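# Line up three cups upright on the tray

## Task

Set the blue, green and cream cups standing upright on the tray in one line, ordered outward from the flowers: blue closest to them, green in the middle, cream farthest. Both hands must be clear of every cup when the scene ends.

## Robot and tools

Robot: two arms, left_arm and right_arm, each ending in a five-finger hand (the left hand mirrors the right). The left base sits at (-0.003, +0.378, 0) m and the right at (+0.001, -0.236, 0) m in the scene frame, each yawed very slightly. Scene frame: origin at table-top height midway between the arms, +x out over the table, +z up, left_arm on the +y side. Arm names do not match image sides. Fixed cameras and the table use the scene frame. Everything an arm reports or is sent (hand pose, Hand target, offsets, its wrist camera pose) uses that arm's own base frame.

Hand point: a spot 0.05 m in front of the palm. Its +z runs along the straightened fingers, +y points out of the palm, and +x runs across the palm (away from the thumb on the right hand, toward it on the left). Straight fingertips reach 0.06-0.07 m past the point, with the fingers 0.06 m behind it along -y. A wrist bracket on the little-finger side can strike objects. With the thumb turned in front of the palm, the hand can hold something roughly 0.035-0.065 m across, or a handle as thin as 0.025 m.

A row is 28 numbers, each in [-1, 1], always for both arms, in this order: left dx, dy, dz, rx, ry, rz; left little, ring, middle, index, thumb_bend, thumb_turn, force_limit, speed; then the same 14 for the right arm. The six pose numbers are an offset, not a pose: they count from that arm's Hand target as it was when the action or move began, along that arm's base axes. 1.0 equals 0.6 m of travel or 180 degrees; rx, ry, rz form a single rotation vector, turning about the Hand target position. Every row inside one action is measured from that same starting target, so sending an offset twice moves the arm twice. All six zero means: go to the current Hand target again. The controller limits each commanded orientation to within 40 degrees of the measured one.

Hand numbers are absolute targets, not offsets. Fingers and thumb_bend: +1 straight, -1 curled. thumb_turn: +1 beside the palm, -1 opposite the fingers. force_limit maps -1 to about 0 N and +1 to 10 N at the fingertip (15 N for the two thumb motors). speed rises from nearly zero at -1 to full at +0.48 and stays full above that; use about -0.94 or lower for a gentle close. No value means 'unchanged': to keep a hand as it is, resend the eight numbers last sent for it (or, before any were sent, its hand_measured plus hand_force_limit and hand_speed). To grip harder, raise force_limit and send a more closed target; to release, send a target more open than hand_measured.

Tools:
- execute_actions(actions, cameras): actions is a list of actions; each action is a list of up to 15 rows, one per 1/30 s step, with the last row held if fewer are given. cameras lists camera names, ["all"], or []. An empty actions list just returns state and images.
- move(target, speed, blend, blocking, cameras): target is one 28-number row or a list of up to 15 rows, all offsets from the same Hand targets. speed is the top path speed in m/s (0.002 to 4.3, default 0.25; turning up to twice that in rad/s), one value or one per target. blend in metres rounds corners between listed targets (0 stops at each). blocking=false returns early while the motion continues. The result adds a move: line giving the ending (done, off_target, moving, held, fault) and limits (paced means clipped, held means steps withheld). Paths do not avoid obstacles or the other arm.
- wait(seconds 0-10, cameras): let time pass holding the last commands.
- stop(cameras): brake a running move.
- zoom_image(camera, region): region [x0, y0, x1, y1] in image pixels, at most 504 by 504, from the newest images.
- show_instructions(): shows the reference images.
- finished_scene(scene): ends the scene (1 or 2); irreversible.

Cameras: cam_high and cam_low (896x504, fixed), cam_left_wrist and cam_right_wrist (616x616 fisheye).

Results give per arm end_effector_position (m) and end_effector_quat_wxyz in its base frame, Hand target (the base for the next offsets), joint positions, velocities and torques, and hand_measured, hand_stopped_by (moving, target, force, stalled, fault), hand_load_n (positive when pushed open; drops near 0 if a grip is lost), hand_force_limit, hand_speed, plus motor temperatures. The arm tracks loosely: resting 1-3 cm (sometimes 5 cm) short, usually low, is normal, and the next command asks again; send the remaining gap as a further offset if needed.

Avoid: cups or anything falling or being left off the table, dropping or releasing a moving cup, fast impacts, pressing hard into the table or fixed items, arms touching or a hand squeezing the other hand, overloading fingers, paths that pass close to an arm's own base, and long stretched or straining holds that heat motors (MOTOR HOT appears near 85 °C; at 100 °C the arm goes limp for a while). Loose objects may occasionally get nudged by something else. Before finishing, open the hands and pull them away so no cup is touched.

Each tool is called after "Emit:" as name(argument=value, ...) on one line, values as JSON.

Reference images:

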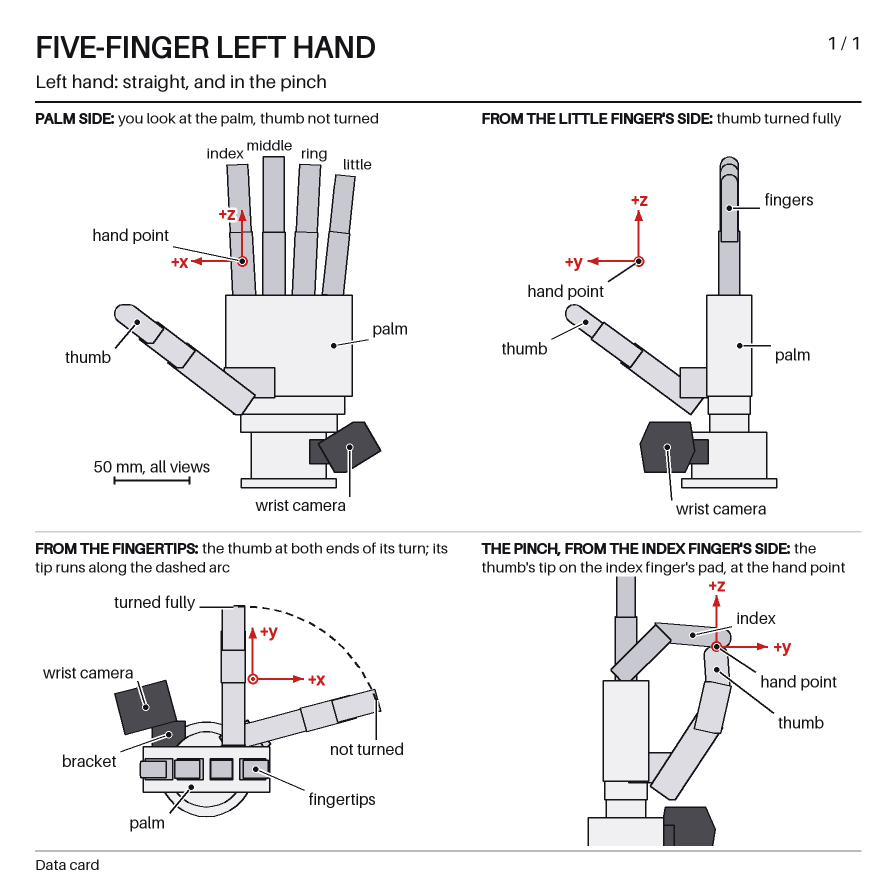

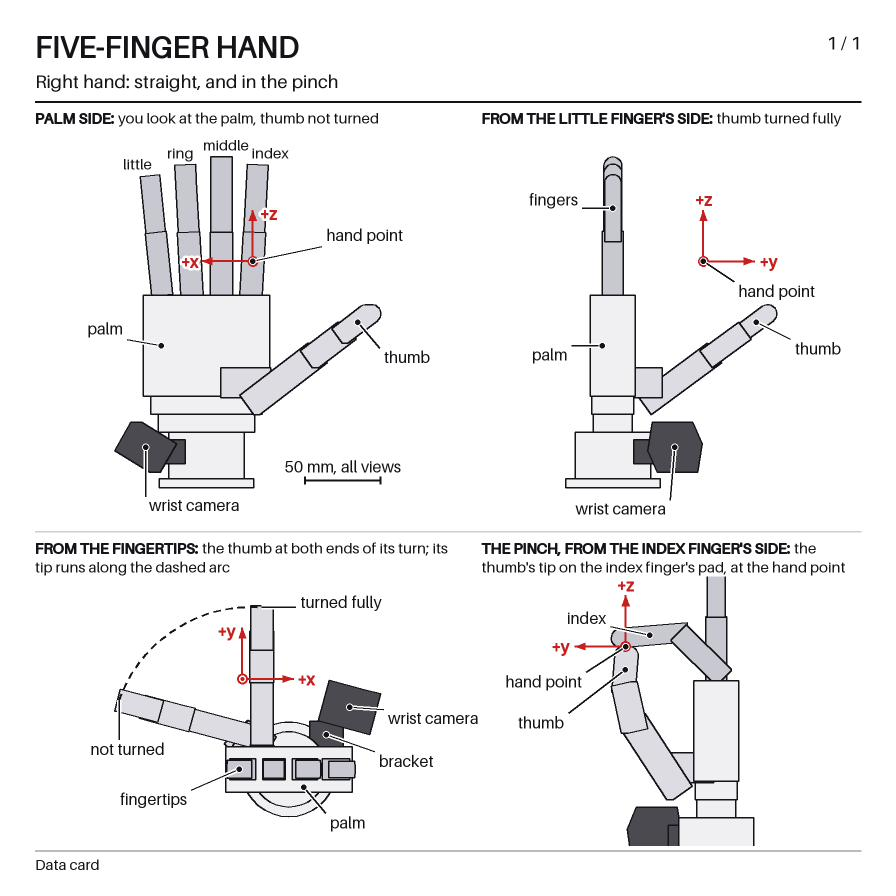

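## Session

Emit:
execute_actions(actions=[])

Emit:
zoom_image(camera="cam_high", region=[150, 280, 550, 504])

Emit:
zoom_image(camera="cam_low", region=[360, 190, 640, 330])

Scene clock: 0.00 s.
left_arm: end_effector_position=(+0.4712, -0.0715, +0.1784) hand_measured=(+1.000, +1.000, +1.000, +1.000, +1.000, +1.000) hand_load_n=(+0.0, -0.5, +0.0, +0.0, +0.0, +0.0) hand_stopped_by=(target, target, target, target, target, target) hand_force_limit=0.00 hand_speed=-0.80 end_effector_quat_wxyz=(+0.030, +0.183, +0.950, -0.251) | right_arm: end_effector_position=(+0.3488, +0.2641, +0.1131) hand_measured=(+1.000, +1.000, +1.000, +1.000, +1.000, +1.000) hand_load_n=(+0.0, +0.0, +0.0, +0.0, +0.0, +0.0) hand_stopped_by=(target, target, target, target, target, target) hand_force_limit=0.00 hand_speed=-0.80 end_effector_quat_wxyz=(-0.362, +0.792, -0.482, +0.101)
Joint positions: left_arm=[-0.072 1.619 1.485 -1.437 0.511 1.88] | right_arm=[0.488 1.216 0.76 -0.362 -0.182 0.083]
Joint velocities: within noise
Joint torques (N m): no reading
Motor temperatures (°C): left_arm=[31 34 30 26 28 28] | right_arm=[27 29 27 26 28 24]
Heat: left arm: hottest shoulder 34 °C; right arm: hottest shoulder 29 °C.
Hand target: left_arm +0.4774, -0.0718, +0.1821; +0.035, +0.185, +0.950, -0.250 | right_arm +0.3558, +0.2678, +0.1209; -0.369, +0.789, -0.480, +0.106
camera_calibration:
cam_left_wrist: T_world_to_cam=[[-0.594982, -0.667846, 0.447189, 0.149559], [-0.669828, 0.719522, 0.183354, 0.336582], [-0.444214, -0.190448, -0.875445, 0.464532], [0, 0, 0, 1]] pos_world=[0.520789, -0.053827, 0.278077]
cam_right_wrist: T_world_to_cam=[[-0.472704, -0.547105, -0.690816, 0.380757], [-0.879441, 0.342692, 0.330373, 0.175855], [0.0559882, 0.7637, -0.643139, -0.0391103], [0, 0, 0, 1]] pos_world=[0.33683, 0.177919, 0.179782]

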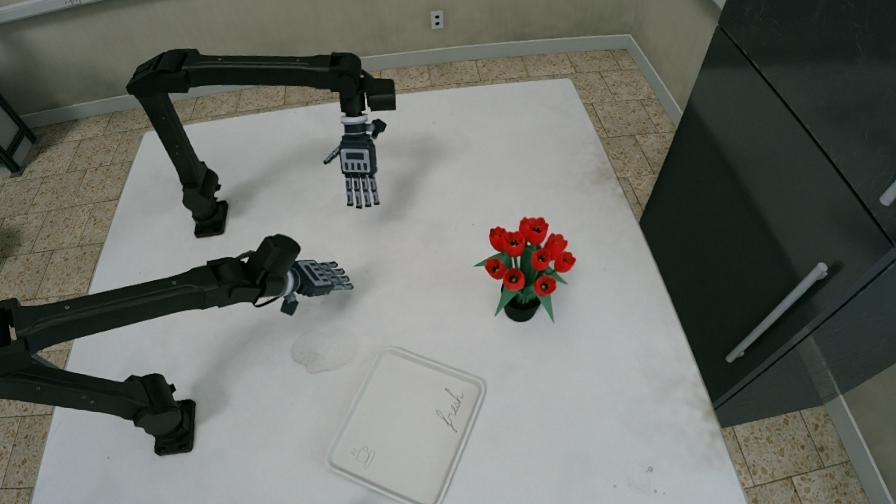

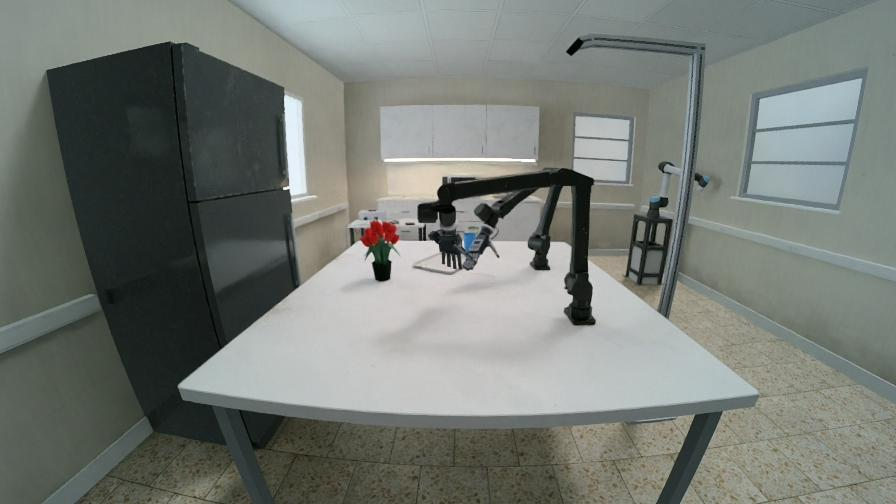

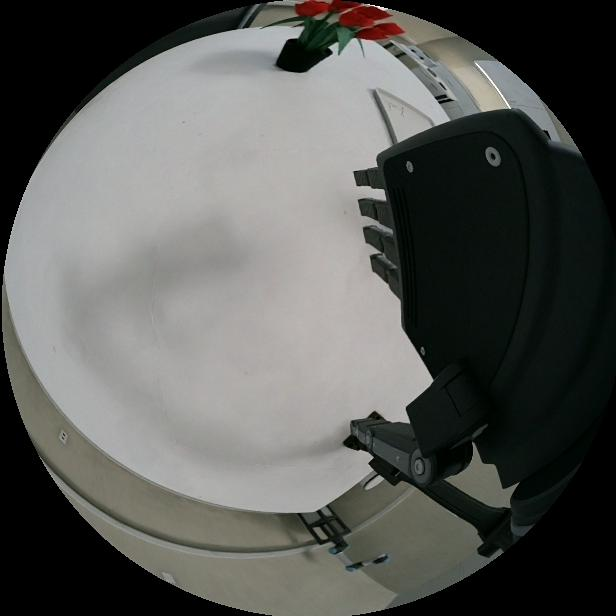

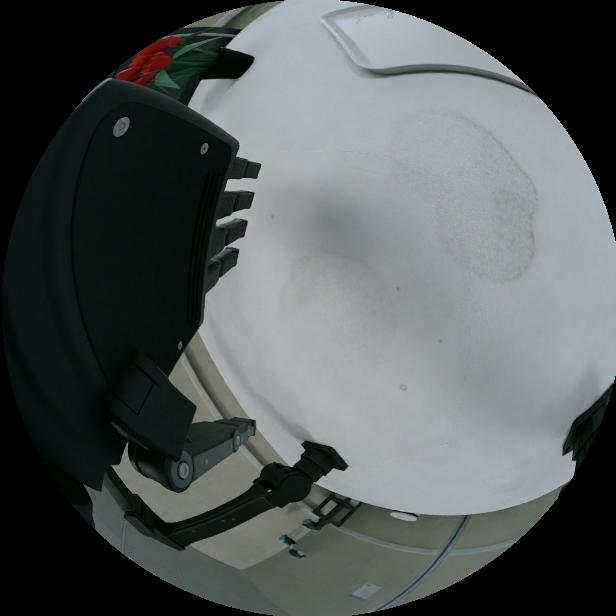

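Scaled by 1.260 from the camera's 896x504 image, which has a finer 1280x720 frame.

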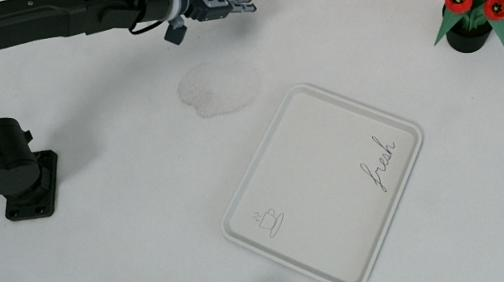

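Scaled by 1.800 from the camera's 896x504 image, which has a finer 1280x720 frame.

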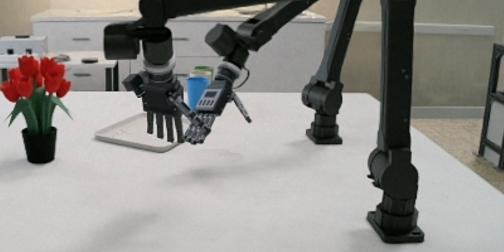

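Emit:
move(target=[[0,0,0,0,0,0,1,1,1,1,1,1,0,-0.8, 0.107,-0.363,0.198,-0.245,-0.135,-0.012,1,1,1,1,1,-1,-0.5,-0.7],[0,0,0,0,0,0,1,1,1,1,1,1,0,-0.8, 0.007,-0.84,0.165,-0.4906,-0.2696,-0.0238,1,1,1,1,1,-1,-0.5,-0.7]], speed=0.3, blend=[0.08,0], cameras=["cam_low","cam_right_wrist"])

Emit:
zoom_image(camera="cam_low", region=[420, 210, 520, 270])

Scene clock: 32.30 s.
left_arm: end_effector_position=(+0.4712, -0.0715, +0.1784) hand_measured=(+1.000, +1.000, +1.000, +1.000, +1.000, +1.000) hand_load_n=(+0.0, +0.0, +0.0, +0.0, +0.0, +0.0) hand_stopped_by=(target, target, target, target, target, target) hand_force_limit=0.00 hand_speed=-0.80 end_effector_quat_wxyz=(+0.030, +0.183, +0.950, -0.251) | right_arm: end_effector_position=(+0.3622, -0.2331, +0.2237) hand_measured=(+1.000, +1.000, +1.000, +1.000, +1.000, -1.000) hand_load_n=(+0.0, +0.0, +0.0, +0.0, +0.0, +0.0) hand_stopped_by=(target, target, target, target, target, target) hand_force_limit=-0.50 hand_speed=-0.70 end_effector_quat_wxyz=(+0.117, +0.696, -0.126, +0.697)
Joint positions: left_arm=[-0.072 1.619 1.485 -1.437 0.511 1.88] | right_arm=[-0.507 0.891 0.303 0.588 -0.162 -1.558]
Joint torques (N m): left_arm=[0.03 -12.63 9.55 0.58 0.39 0.13] | right_arm=[-1.44 -1.73 6.98 2.69 -0.1 -0.15]
Motor temperatures (°C): left_arm=[31 37 35 26 28 28] | right_arm=[27 30 31 26 28 24]
Heat: left arm: hottest shoulder 37 °C; right arm: hottest elbow 31 °C.
Hand target: left_arm +0.4774, -0.0718, +0.1821; +0.035, +0.185, +0.950, -0.250 | right_arm +0.3601, -0.2360, +0.2198; +0.123, +0.697, -0.123, +0.696
Off the commanded pose: left_arm 0.007 m, 1 deg | right_arm 0.005 m, 1 deg.
move: done
camera_calibration:
cam_right_wrist: T_world_to_cam=[[-0.322864, -0.886159, 0.332388, -0.17082], [-0.587224, -0.0878622, -0.804641, 0.369186], [0.742244, -0.454976, -0.492006, -0.155449], [0, 0, 0, 1]] pos_world=[0.277025, -0.189661, 0.277359]
Images, in order (width x height): cam_low 896x504, cam_right_wrist 616x616.

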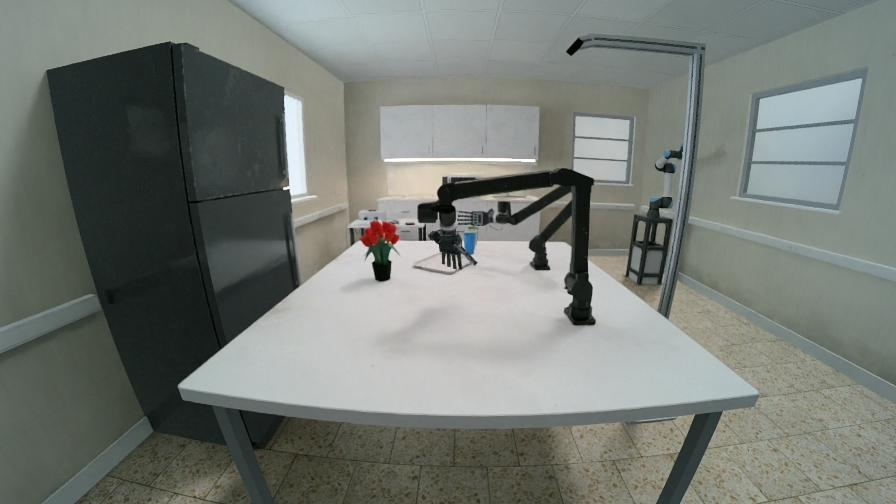

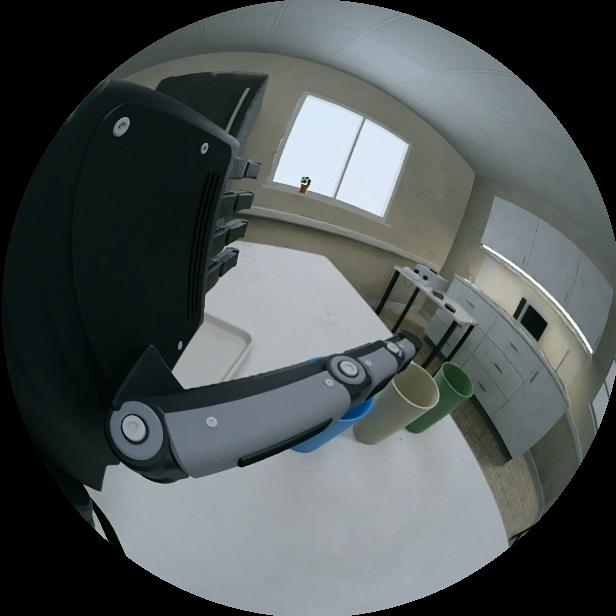

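Scaled by 5.040 from the camera's 896x504 image, which has a finer 1280x720 frame.

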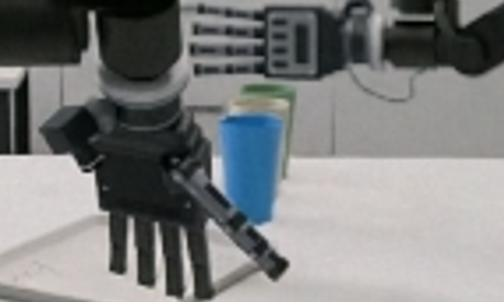

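Emit:
zoom_image(camera="cam_right_wrist", region=[270, 330, 500, 480])

Scaled by 2.191 from the camera's 616x616 image, which has a finer 880x880 frame.

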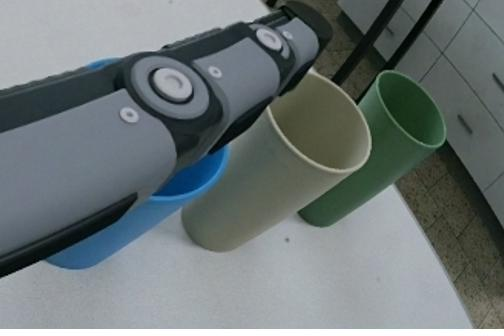

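Emit:
move(target=[0,0,0,0,0,0,1,1,1,1,1,1,0,-0.8, -0.115,0.05,-0.05,0,0,-0.2222,1,1,1,1,1,-1,-0.5,-0.7], speed=0.3, cameras=["cam_right_wrist"])

Emit:
zoom_image(camera="cam_right_wrist", region=[180, 180, 440, 440])

Scene clock: 63.23 s.
left_arm: end_effector_position=(+0.4712, -0.0715, +0.1784) hand_measured=(+1.000, +1.000, +1.000, +1.000, +1.000, +1.000) hand_load_n=(+0.0, +0.0, +0.0, +0.0, +0.0, +0.0) hand_stopped_by=(target, target, target, target, target, target) hand_force_limit=0.00 hand_speed=-0.80 end_effector_quat_wxyz=(+0.030, +0.183, +0.950, -0.251) | right_arm: end_effector_position=(+0.2809, -0.2077, +0.1812) hand_measured=(+1.000, +1.000, +1.000, +1.000, +1.000, -1.000) hand_load_n=(+0.0, +0.0, +0.0, +0.0, +0.0, +0.5) hand_stopped_by=(target, target, target, target, target, target) hand_force_limit=-0.50 hand_speed=-0.70 end_effector_quat_wxyz=(+0.358, +0.619, -0.354, +0.603)
Joint positions: left_arm=[-0.072 1.619 1.485 -1.437 0.511 1.88] | right_arm=[-0.037 1.082 0.261 0.788 1.017 -1.559]
Joint torques (N m): left_arm=[-0.09 -12.98 9.52 0.72 0.38 0.11] | right_arm=[0.03 -2.67 7.92 2.22 0.17 -0.1]
Heat: left arm: hottest shoulder 38 °C; right arm: hottest elbow 32 °C.
Hand target: left_arm +0.4774, -0.0718, +0.1821; +0.035, +0.185, +0.950, -0.250 | right_arm +0.2912, -0.2061, +0.1899; +0.354, +0.613, -0.354, +0.612
Off the commanded pose: left_arm 0.007 m, 1 deg | right_arm 0.013 m, 1 deg.
move: off_target (right_arm)
camera_calibration:
cam_right_wrist: T_world_to_cam=[[-0.810853, -0.461702, 0.359651, 0.0598941], [-0.529263, 0.316195, -0.787338, 0.354025], [0.249795, -0.828766, -0.500749, -0.0422099], [0, 0, 0, 1]] pos_world=[0.246481, -0.11927, 0.236059]
Images, in order (width x height): cam_right_wrist 616x616.

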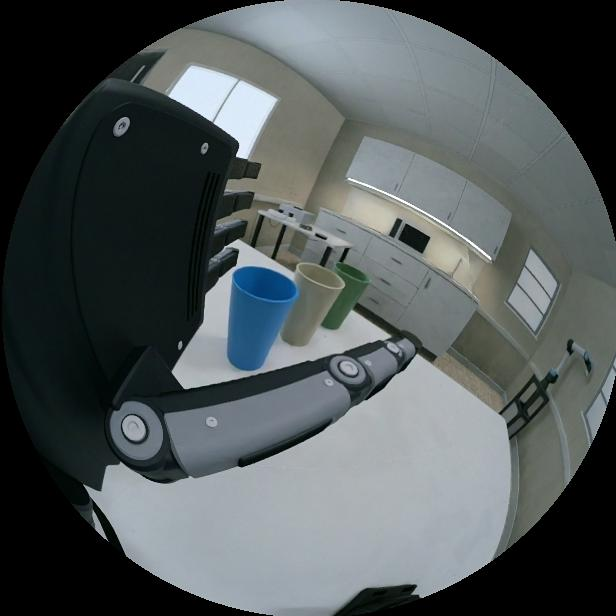

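Scaled by 1.938 from the camera's 616x616 image, which has a finer 880x880 frame.

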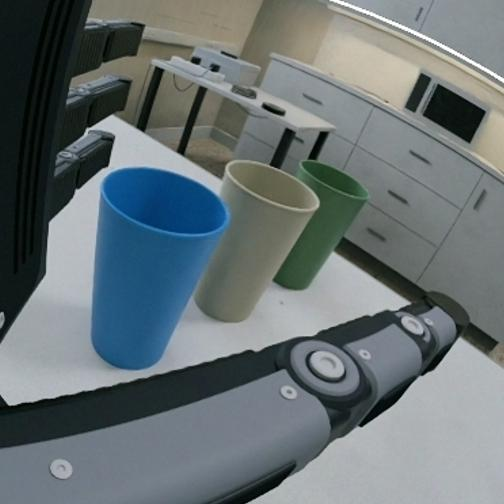

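Emit:
move(target=[0,0,0,0,0,0,1,1,1,1,1,1,0,-0.8, 0.0113,0.0235,-0.15,0,0,0,1,1,1,1,1,-1,-0.5,-0.7], speed=0.15, cameras=["cam_right_wrist"])

Emit:
zoom_image(camera="cam_right_wrist", region=[180, 130, 440, 390])

Scene clock: 78.70 s.
left_arm: end_effector_position=(+0.4712, -0.0715, +0.1784) hand_measured=(+1.000, +1.000, +1.000, +1.000, +1.000, +1.000) hand_load_n=(+0.0, +0.0, +0.0, +0.0, +0.0, +0.0) hand_stopped_by=(target, target, target, target, target, target) hand_force_limit=0.00 hand_speed=-0.80 end_effector_quat_wxyz=(+0.030, +0.183, +0.950, -0.251) | right_arm: end_effector_position=(+0.2981, -0.1941, +0.1023) hand_measured=(+1.000, +1.000, +1.000, +1.000, +1.000, -1.000) hand_load_n=(+0.0, +0.0, +0.0, +0.0, -0.5, +0.0) hand_stopped_by=(target, target, target, target, target, target) hand_force_limit=-0.50 hand_speed=-0.70 end_effector_quat_wxyz=(+0.351, +0.609, -0.361, +0.613)
Joint positions: left_arm=[-0.072 1.619 1.485 -1.437 0.511 1.88] | right_arm=[0.018 1.591 0.238 1.348 1.073 -1.552]
Joint torques (N m): left_arm=[-0.21 -12.63 9.55 0.59 0.41 0.1] | right_arm=[0.09 -5.36 2.7 2.32 0.14 -0.17]
Heat: left arm: hottest elbow 39 °C; right arm: hottest elbow 32 °C.
Hand target: left_arm +0.4774, -0.0718, +0.1821; +0.035, +0.185, +0.950, -0.250 | right_arm +0.2979, -0.1920, +0.0999; +0.354, +0.613, -0.354, +0.612
Off the commanded pose: left_arm 0.007 m, 1 deg | right_arm 0.003 m, 1 deg.
move: done
camera_calibration:
cam_right_wrist: T_world_to_cam=[[-0.823056, -0.462377, 0.329828, 0.115135], [-0.501109, 0.317838, -0.804903, 0.290376], [0.267337, -0.82776, -0.493299, -0.0804732], [0, 0, 0, 1]] pos_world=[0.261786, -0.105669, 0.156053]
Images, in order (width x height): cam_right_wrist 616x616.

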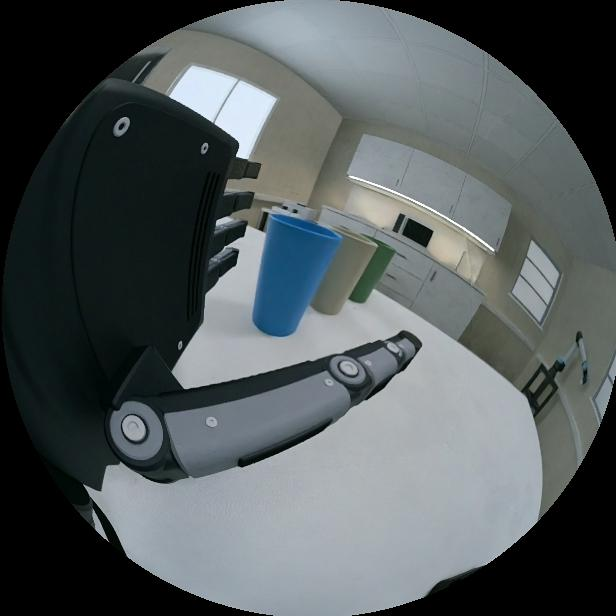

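Scaled by 1.938 from the camera's 616x616 image, which has a finer 880x880 frame.

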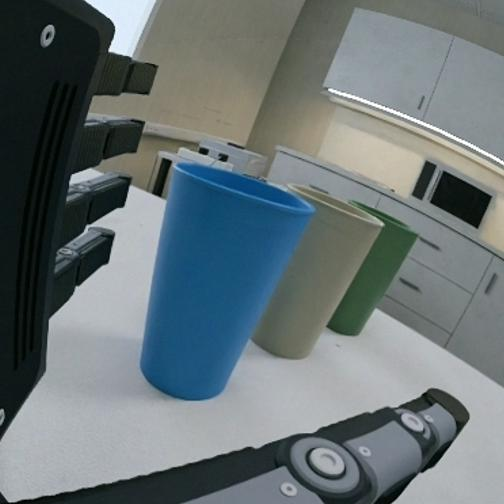

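Emit:
move(target=[[0,0,0,0,0,0,1,1,1,1,1,1,0,-0.8, 0,0,-0.08,0,0,0,1,1,1,1,1,-1,-0.5,-0.7],[0,0,0,0,0,0,1,1,1,1,1,1,0,-0.8, 0.0645,-0.107,-0.08,0,0,0,1,1,1,1,1,-1,-0.5,-0.7]], speed=[0.12,0.1], cameras=["cam_right_wrist"])

Emit:
zoom_image(camera="cam_right_wrist", region=[180, 130, 440, 390])

Scene clock: 91.70 s.
left_arm: end_effector_position=(+0.4712, -0.0715, +0.1784) hand_measured=(+1.000, +1.000, +1.000, +1.000, +1.000, +1.000) hand_load_n=(+0.0, +0.0, +0.0, +0.0, +0.0, +0.0) hand_stopped_by=(target, target, target, target, target, target) hand_force_limit=0.00 hand_speed=-0.80 end_effector_quat_wxyz=(+0.030, +0.183, +0.950, -0.251) | right_arm: end_effector_position=(+0.3343, -0.2527, +0.0579) hand_measured=(+1.000, +1.000, +1.000, +1.000, +1.000, -1.000) hand_load_n=(+0.0, +0.0, +0.0, +0.0, +0.0, +0.0) hand_stopped_by=(target, target, target, target, target, target) hand_force_limit=-0.50 hand_speed=-0.70 end_effector_quat_wxyz=(+0.346, +0.605, -0.359, +0.621)
Joint positions: left_arm=[-0.072 1.619 1.485 -1.437 0.511 1.88] | right_arm=[-0.187 1.889 0.354 1.55 0.857 -1.556]
Joint torques (N m): left_arm=[-0.09 -13.1 9.51 0.64 0.4 0.1] | right_arm=[-1.38 -7.94 2.71 1.26 -0.08 -0.14]
Heat: left arm: hottest elbow 39 °C; right arm: hottest elbow 31 °C.
Hand target: left_arm +0.4774, -0.0718, +0.1821; +0.035, +0.185, +0.950, -0.250 | right_arm +0.3365, -0.2562, +0.0519; +0.354, +0.613, -0.354, +0.612
Off the commanded pose: left_arm 0.007 m, 1 deg | right_arm 0.007 m, 2 deg.
move: done
camera_calibration:
cam_right_wrist: T_world_to_cam=[[-0.823126, -0.469959, 0.318752, 0.131208], [-0.491484, 0.308428, -0.814442, 0.286317], [0.284442, -0.82705, -0.484852, -0.166646], [0, 0, 0, 1]] pos_world=[0.296122, -0.16447, 0.110567]
Images, in order (width x height): cam_right_wrist 616x616.

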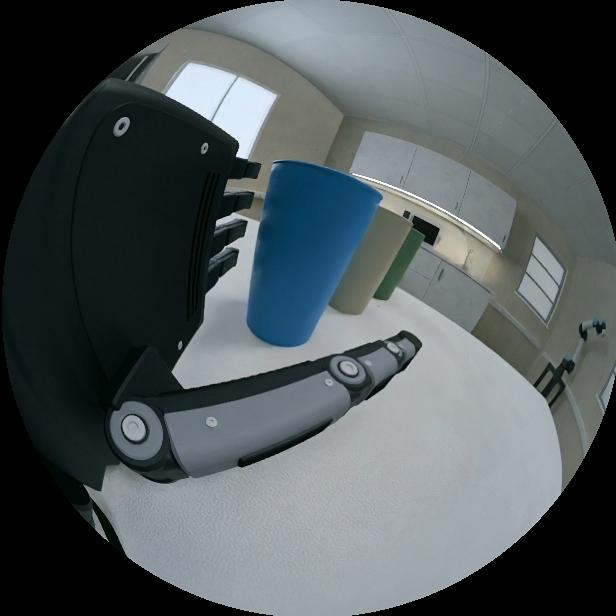

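Scaled by 1.938 from the camera's 616x616 image, which has a finer 880x880 frame.

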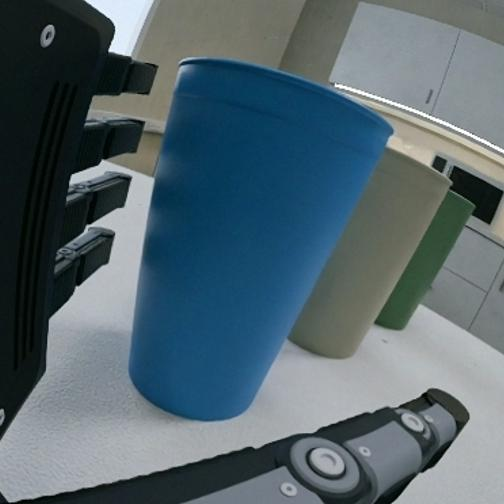

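Emit:
move(target=[0,0,0,0,0,0,1,1,1,1,1,1,0,-0.8, 0.0387,-0.0625,-0.005,0,0,0,1,1,1,1,1,-1,-0.5,-0.7], speed=0.06, cameras=["cam_right_wrist","cam_low"])

Emit:
zoom_image(camera="cam_right_wrist", region=[180, 130, 440, 390])

Emit:
zoom_image(camera="cam_low", region=[450, 210, 530, 270])

Scene clock: 97.37 s.
left_arm: end_effector_position=(+0.4712, -0.0715, +0.1784) hand_measured=(+1.000, +1.000, +1.000, +1.000, +1.000, +1.000) hand_load_n=(+0.0, +0.0, +0.0, +0.0, +0.0, +0.0) hand_stopped_by=(target, target, target, target, target, target) hand_force_limit=0.00 hand_speed=-0.80 end_effector_quat_wxyz=(+0.030, +0.183, +0.950, -0.251) | right_arm: end_effector_position=(+0.3570, -0.2894, +0.0555) hand_measured=(+1.000, +1.000, +1.000, +1.000, +1.000, -1.000) hand_load_n=(+0.0, +0.0, +0.0, +0.0, +0.0, +0.0) hand_stopped_by=(target, target, target, target, target, target) hand_force_limit=-0.50 hand_speed=-0.70 end_effector_quat_wxyz=(+0.347, +0.605, -0.358, +0.621)
Joint positions: left_arm=[-0.072 1.619 1.485 -1.437 0.511 1.88] | right_arm=[-0.285 1.911 0.438 1.488 0.759 -1.556]
Joint torques (N m): left_arm=[0.15 -13.16 9.47 0.65 0.4 0.11] | right_arm=[-1.38 -8.76 3.36 1.35 -0.09 -0.14]
Heat: left arm: hottest elbow 39 °C; right arm: hottest elbow 31 °C.
Hand target: left_arm +0.4774, -0.0718, +0.1821; +0.035, +0.185, +0.950, -0.250 | right_arm +0.3598, -0.2937, +0.0488; +0.354, +0.613, -0.354, +0.612
Off the commanded pose: left_arm 0.007 m, 1 deg | right_arm 0.008 m, 2 deg.
move: done
camera_calibration:
cam_right_wrist: T_world_to_cam=[[-0.822635, -0.469306, 0.320974, 0.133272], [-0.492856, 0.30712, -0.814107, 0.306998], [0.283487, -0.827907, -0.483948, -0.204528], [0, 0, 0, 1]] pos_world=[0.318921, -0.20107, 0.108172]
Images, in order (width x height): cam_low 896x504, cam_right_wrist 616x616.

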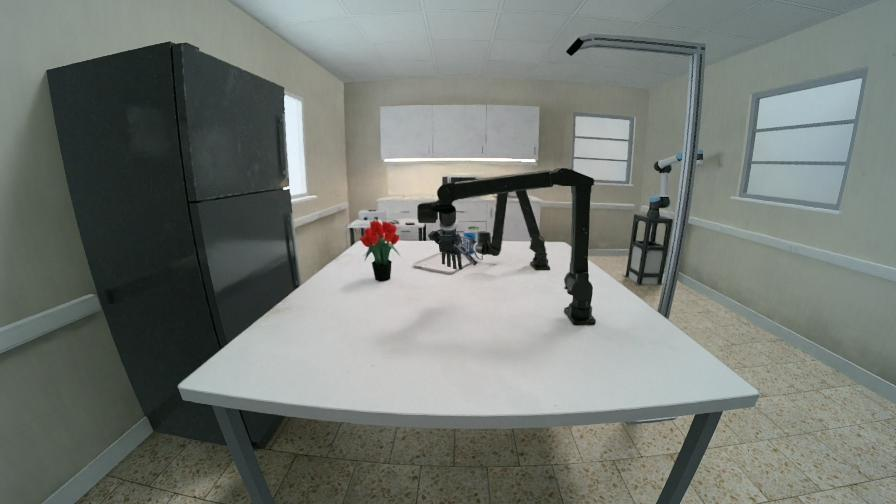

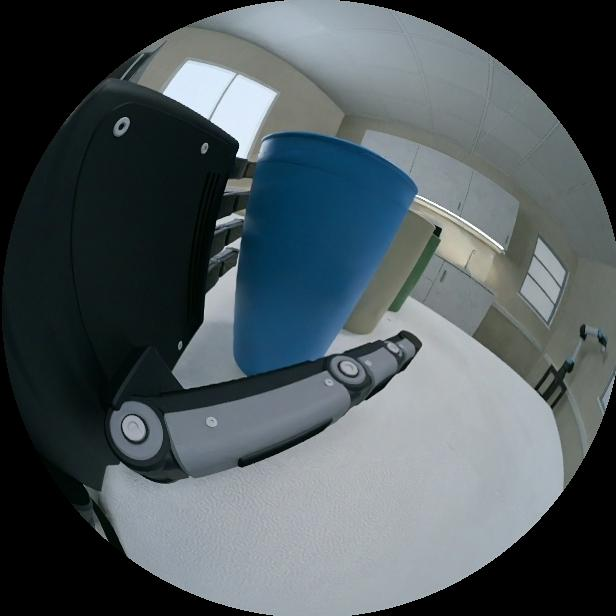

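Scaled by 1.938 from the camera's 616x616 image, which has a finer 880x880 frame.

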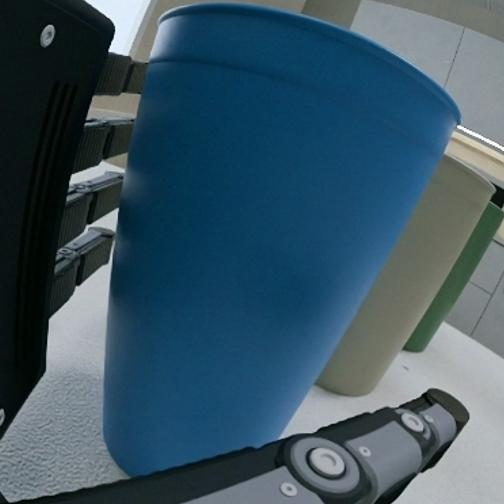

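Scaled by 6.300 from the camera's 896x504 image, which has a finer 1280x720 frame.

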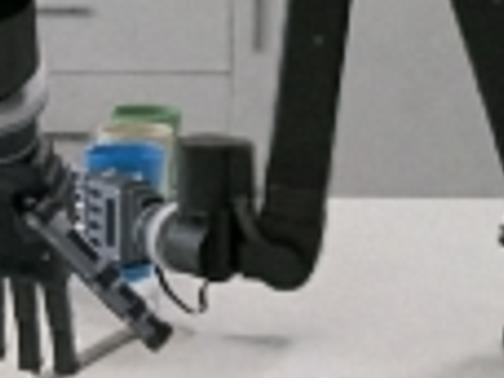

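Emit:
move(target=[0,0,0,0,0,0,1,1,1,1,1,1,0,-0.8, 0.0112,-0.0205,0,0,0,0,1,1,1,1,1,-1,-0.5,-0.7], speed=0.05, cameras=["cam_right_wrist"])

Emit:
zoom_image(camera="cam_right_wrist", region=[180, 130, 440, 390])

Scene clock: 108.27 s.
left_arm: end_effector_position=(+0.4712, -0.0715, +0.1784) hand_measured=(+1.000, +1.000, +1.000, +1.000, +1.000, +1.000) hand_load_n=(+0.0, +0.0, +0.0, +0.0, +0.0, +0.0) hand_stopped_by=(target, target, target, target, target, target) hand_force_limit=0.00 hand_speed=-0.80 end_effector_quat_wxyz=(+0.030, +0.183, +0.950, -0.251) | right_arm: end_effector_position=(+0.3637, -0.3013, +0.0557) hand_measured=(+1.000, +1.000, +1.000, +1.000, +1.000, -1.000) hand_load_n=(+0.0, +0.0, +0.0, +0.0, +0.0, +0.5) hand_stopped_by=(target, target, target, target, target, target) hand_force_limit=-0.50 hand_speed=-0.70 end_effector_quat_wxyz=(+0.347, +0.606, -0.358, +0.621)
Joint positions: left_arm=[-0.072 1.619 1.485 -1.437 0.511 1.88] | right_arm=[-0.314 1.915 0.464 1.465 0.73 -1.557]
Joint torques (N m): left_arm=[0.15 -12.81 9.58 0.66 0.41 0.11] | right_arm=[-1.44 -9.05 3.6 1.29 -0.09 -0.15]
Motor temperatures (°C): left_arm=[31 39 40 25 28 28] | right_arm=[27 29 30 26 28 24]
Heat: left arm: hottest elbow 40 °C; right arm: hottest elbow 30 °C.
Hand target: left_arm +0.4774, -0.0718, +0.1821; +0.035, +0.185, +0.950, -0.250 | right_arm +0.3666, -0.3060, +0.0489; +0.354, +0.613, -0.354, +0.612
Off the commanded pose: left_arm 0.007 m, 1 deg | right_arm 0.009 m, 2 deg.
move: done
camera_calibration:
cam_right_wrist: T_world_to_cam=[[-0.822197, -0.469502, 0.321807, 0.132892], [-0.493611, 0.306583, -0.813852, 0.314142], [0.283445, -0.827994, -0.483823, -0.216249], [0, 0, 0, 1]] pos_world=[0.325622, -0.21297, 0.108273]
Images, in order (width x height): cam_right_wrist 616x616.

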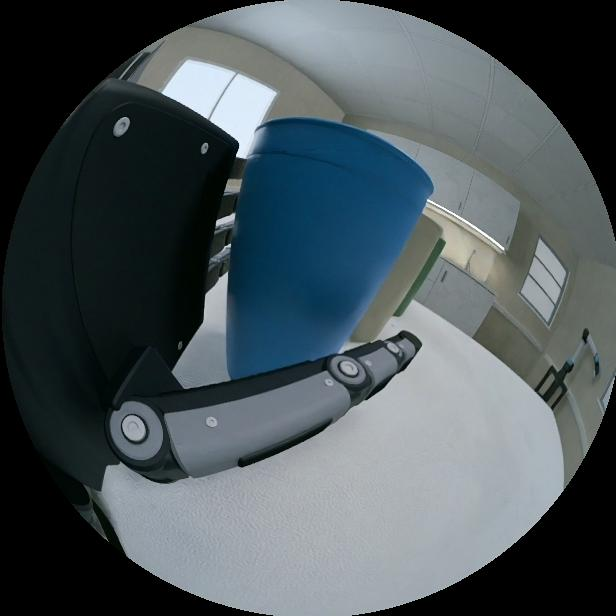

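Scaled by 1.938 from the camera's 616x616 image, which has a finer 880x880 frame.

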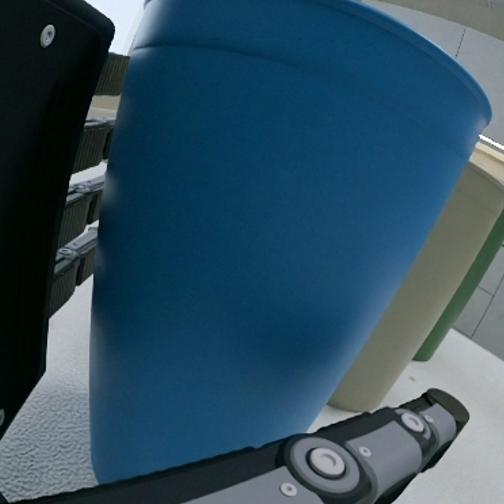

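Emit:
move(target=[[0,0,0,0,0,0,1,1,1,1,1,1,0,-0.8, 0,0,0,0,0,0,-0.4,-0.4,-0.4,-0.4,-0.3,-1,-0.5,-0.88]], speed=0.04, cameras=["cam_high"])

Scene clock: 134.00 s.
left_arm: end_effector_position=(+0.4712, -0.0715, +0.1784) hand_measured=(+1.000, +1.000, +1.000, +1.000, +1.000, +1.000) hand_load_n=(+0.0, +0.0, +0.0, +0.0, +0.0, +0.0) hand_stopped_by=(target, target, target, target, target, target) hand_force_limit=0.00 hand_speed=-0.80 end_effector_quat_wxyz=(+0.030, +0.183, +0.950, -0.251) | right_arm: end_effector_position=(+0.3638, -0.3013, +0.0553) hand_measured=(+0.310, +0.322, +0.300, +0.288, +0.656, -1.000) hand_load_n=(+3.0, +0.0, +1.0, +4.0, +10.5, +2.0) hand_stopped_by=(force, force, force, force, force, target) hand_force_limit=-0.50 hand_speed=-0.88 end_effector_quat_wxyz=(+0.348, +0.607, -0.356, +0.620)
Joint positions: left_arm=[-0.072 1.619 1.485 -1.437 0.511 1.88] | right_arm=[-0.314 1.916 0.465 1.465 0.729 -1.56]
Joint torques (N m): left_arm=[-0.09 -13.1 9.59 0.59 0.41 0.11] | right_arm=[-1.44 -9.23 3.58 1.32 -0.05 -0.12]
Heat: left arm: hottest elbow 40 °C; right arm: hottest shoulder 30 °C.
Hand target: left_arm +0.4774, -0.0718, +0.1821; +0.035, +0.185, +0.950, -0.250 | right_arm +0.3666, -0.3060, +0.0489; +0.354, +0.613, -0.354, +0.612
Off the commanded pose: left_arm 0.007 m, 1 deg | right_arm 0.008 m, 1 deg.
move: done
Images, in order (width x height): cam_high 896x504.

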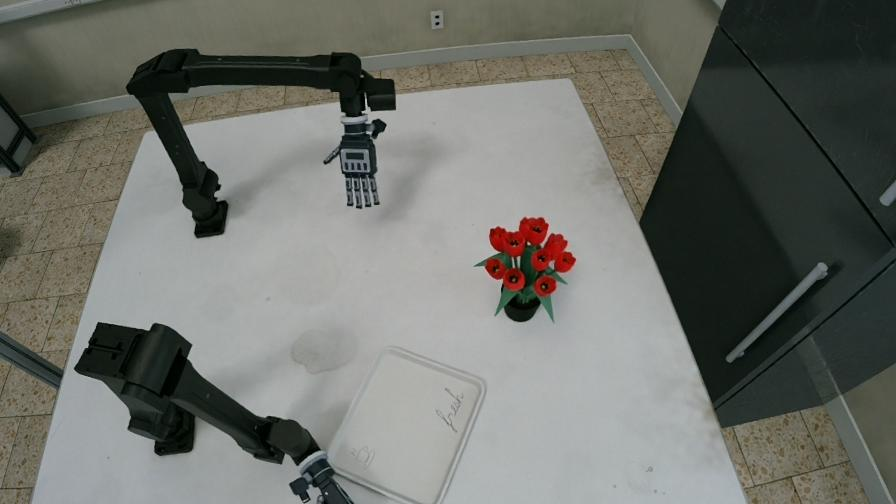

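Emit:
move(target=[[0,0,0,0,0,0,1,1,1,1,1,1,0,-0.8, 0,0,0.1,0,0,0,-0.4,-0.4,-0.4,-0.4,-0.3,-1,-0.5,-0.88],[0,0,0,0,0,0,1,1,1,1,1,1,0,-0.8, 0,0,0.317,0,0,0,-0.4,-0.4,-0.4,-0.4,-0.3,-1,-0.5,-0.88]], speed=[0.06,0.15], blend=[0.02,0], cameras=["cam_high","cam_right_wrist"])

Scene clock: 139.20 s.
left_arm: end_effector_position=(+0.4712, -0.0715, +0.1784) hand_measured=(+1.000, +1.000, +1.000, +1.000, +1.000, +1.000) hand_load_n=(+0.0, +0.0, +0.0, +0.0, +0.0, +0.0) hand_stopped_by=(target, target, target, target, target, target) hand_force_limit=0.00 hand_speed=-0.80 end_effector_quat_wxyz=(+0.030, +0.183, +0.950, -0.251) | right_arm: end_effector_position=(+0.3572, -0.2994, +0.2198) hand_measured=(+0.310, +0.322, +0.300, +0.288, +0.656, -1.000) hand_load_n=(+3.0, +0.0, +1.0, +4.5, +10.0, +2.5) hand_stopped_by=(force, force, force, force, force, target) hand_force_limit=-0.50 hand_speed=-0.88 end_effector_quat_wxyz=(+0.354, +0.626, -0.349, +0.601)
Joint positions: left_arm=[-0.072 1.619 1.485 -1.437 0.511 1.88] | right_arm=[-0.314 1.257 0.528 0.692 0.728 -1.571]
Joint torques (N m): left_arm=[0.21 -13.16 9.57 0.68 0.41 0.12] | right_arm=[-1.38 -7.24 9.77 1.33 0.04 -0.02]
Heat: left arm: hottest elbow 40 °C; right arm: hottest shoulder 30 °C.
Hand target: left_arm +0.4774, -0.0718, +0.1821; +0.035, +0.185, +0.950, -0.250 | right_arm +0.3666, -0.3060, +0.2391; +0.354, +0.613, -0.354, +0.612
Off the commanded pose: left_arm 0.007 m, 1 deg | right_arm 0.022 m, 2 deg.
move: off_target (right_arm)
camera_calibration:
cam_right_wrist: T_world_to_cam=[[-0.800765, -0.473557, 0.366769, 0.0568852], [-0.542238, 0.31298, -0.779757, 0.45577], [0.254468, -0.823278, -0.507404, -0.116437], [0, 0, 0, 1]] pos_world=[0.322317, -0.211569, 0.275446]
Images, in order (width x height): cam_high 896x504, cam_right_wrist 616x616.

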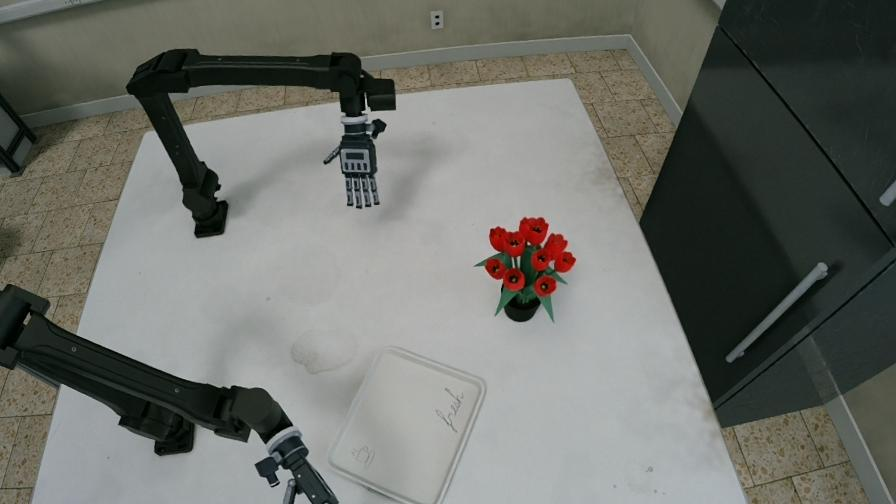

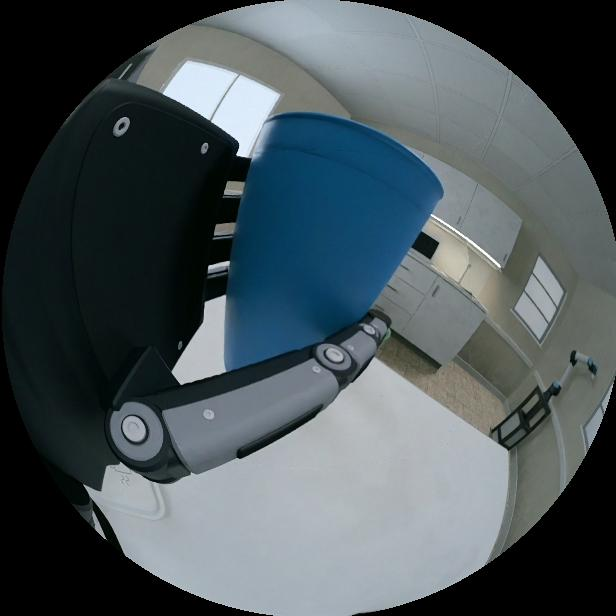

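Emit:
move(target=[[0,0,0,0,0,0,1,1,1,1,1,1,0,-0.8, 0.4733,0.4662,0,0,0,0.4444,-0.4,-0.4,-0.4,-0.4,-0.3,-1,-0.5,-0.88]], speed=0.2, cameras=["cam_high"])

Emit:
zoom_image(camera="cam_high", region=[300, 300, 540, 504])

Scene clock: 146.33 s.
left_arm: end_effector_position=(+0.4712, -0.0715, +0.1784) hand_measured=(+1.000, +1.000, +1.000, +1.000, +1.000, +1.000) hand_load_n=(+0.0, +0.0, +0.0, +0.0, +0.0, +0.0) hand_stopped_by=(target, target, target, target, target, target) hand_force_limit=0.00 hand_speed=-0.80 end_effector_quat_wxyz=(+0.030, +0.183, +0.950, -0.251) | right_arm: end_effector_position=(+0.6343, -0.0301, +0.2258) hand_measured=(+0.310, +0.322, +0.300, +0.288, +0.656, -1.000) hand_load_n=(+3.0, +0.0, +1.5, +4.5, +10.5, +2.5) hand_stopped_by=(force, force, force, force, force, target) hand_force_limit=-0.50 hand_speed=-0.88 end_effector_quat_wxyz=(-0.121, +0.705, +0.117, +0.689)
Joint positions: left_arm=[-0.072 1.619 1.485 -1.437 0.511 1.88] | right_arm=[-0.086 1.519 0.808 0.688 -0.424 -1.571]
Joint torques (N m): left_arm=[0.15 -13.27 9.51 0.59 0.4 0.11] | right_arm=[-0.03 -10.11 10.32 1.66 -0.12 -0.04]
Heat: left arm: hottest elbow 40 °C; right arm: hottest elbow 31 °C.
Hand target: left_arm +0.4774, -0.0718, +0.1821; +0.035, +0.185, +0.950, -0.250 | right_arm +0.6505, -0.0263, +0.2389; -0.122, +0.697, +0.122, +0.696
Off the commanded pose: left_arm 0.007 m, 1 deg | right_arm 0.021 m, 1 deg.
move: off_target (right_arm)
Images, in order (width x height): cam_high 896x504.

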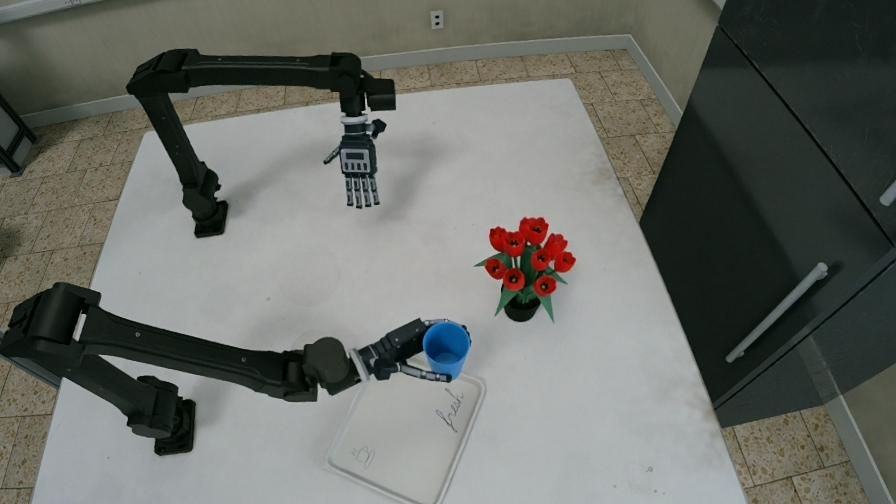

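Scaled by 2.100 from the camera's 896x504 image, which has a finer 1280x720 frame.

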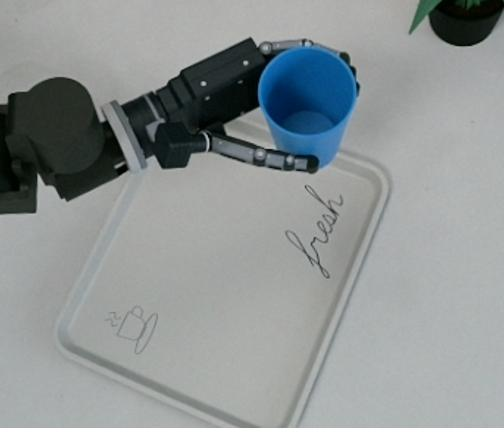

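Emit:
move(target=[[0,0,0,0,0,0,1,1,1,1,1,1,0,-0.8, 0.0345,0.0183,-0.18,0,0,0,-0.4,-0.4,-0.4,-0.4,-0.3,-1,-0.5,-0.88]], speed=0.12, cameras=["cam_high"])

Emit:
zoom_image(camera="cam_high", region=[300, 300, 540, 504])

Scene clock: 154.00 s.
left_arm: end_effector_position=(+0.4712, -0.0715, +0.1784) hand_measured=(+1.000, +1.000, +1.000, +1.000, +1.000, +1.000) hand_load_n=(+0.0, +0.0, +0.0, +0.0, +0.0, +0.0) hand_stopped_by=(target, target, target, target, target, target) hand_force_limit=0.00 hand_speed=-0.80 end_effector_quat_wxyz=(+0.030, +0.183, +0.950, -0.251) | right_arm: end_effector_position=(+0.6581, -0.0195, +0.1175) hand_measured=(+0.310, +0.322, +0.300, +0.288, +0.656, -1.000) hand_load_n=(+2.5, +0.0, +1.5, +4.5, +10.5, +2.5) hand_stopped_by=(force, force, force, force, force, target) hand_force_limit=-0.50 hand_speed=-0.88 end_effector_quat_wxyz=(-0.124, +0.712, +0.117, +0.681)
Joint positions: left_arm=[-0.072 1.619 1.485 -1.437 0.511 1.88] | right_arm=[-0.06 1.81 0.808 0.957 -0.402 -1.571]
Joint torques (N m): left_arm=[-0.09 -13.22 9.46 0.61 0.4 0.11] | right_arm=[0.09 -12.81 7.68 2.77 0.09 -0.03]
Heat: left arm: hottest elbow 40 °C; right arm: hottest elbow 33 °C.
Hand target: left_arm +0.4774, -0.0718, +0.1821; +0.035, +0.185, +0.950, -0.250 | right_arm +0.6712, -0.0153, +0.1307; -0.122, +0.697, +0.122, +0.696
Off the commanded pose: left_arm 0.007 m, 1 deg | right_arm 0.019 m, 2 deg.
move: off_target (right_arm)
Images, in order (width x height): cam_high 896x504.

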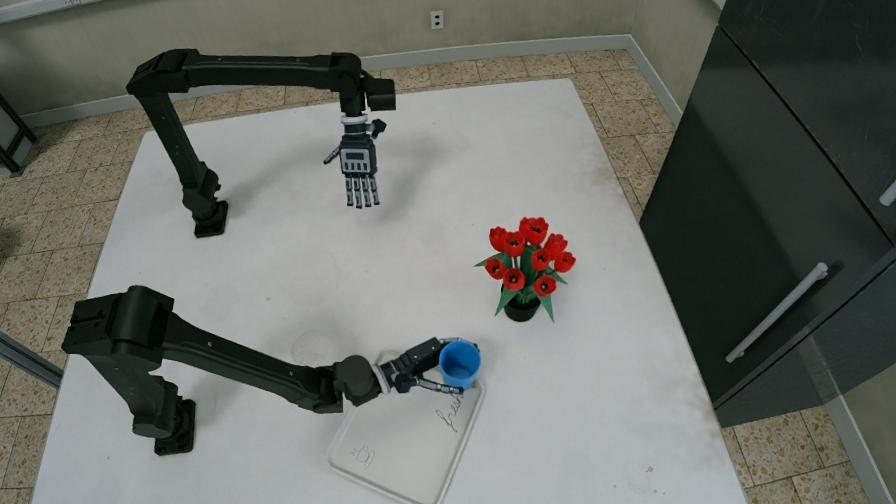

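Scaled by 2.100 from the camera's 896x504 image, which has a finer 1280x720 frame.

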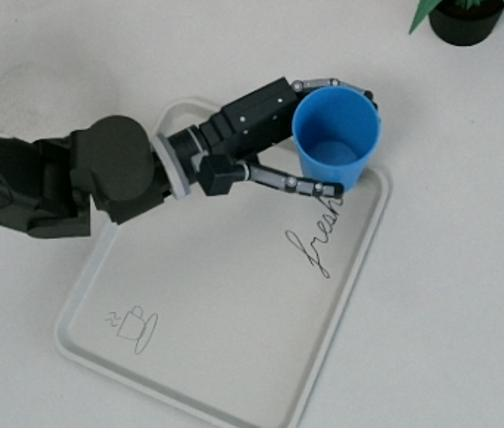

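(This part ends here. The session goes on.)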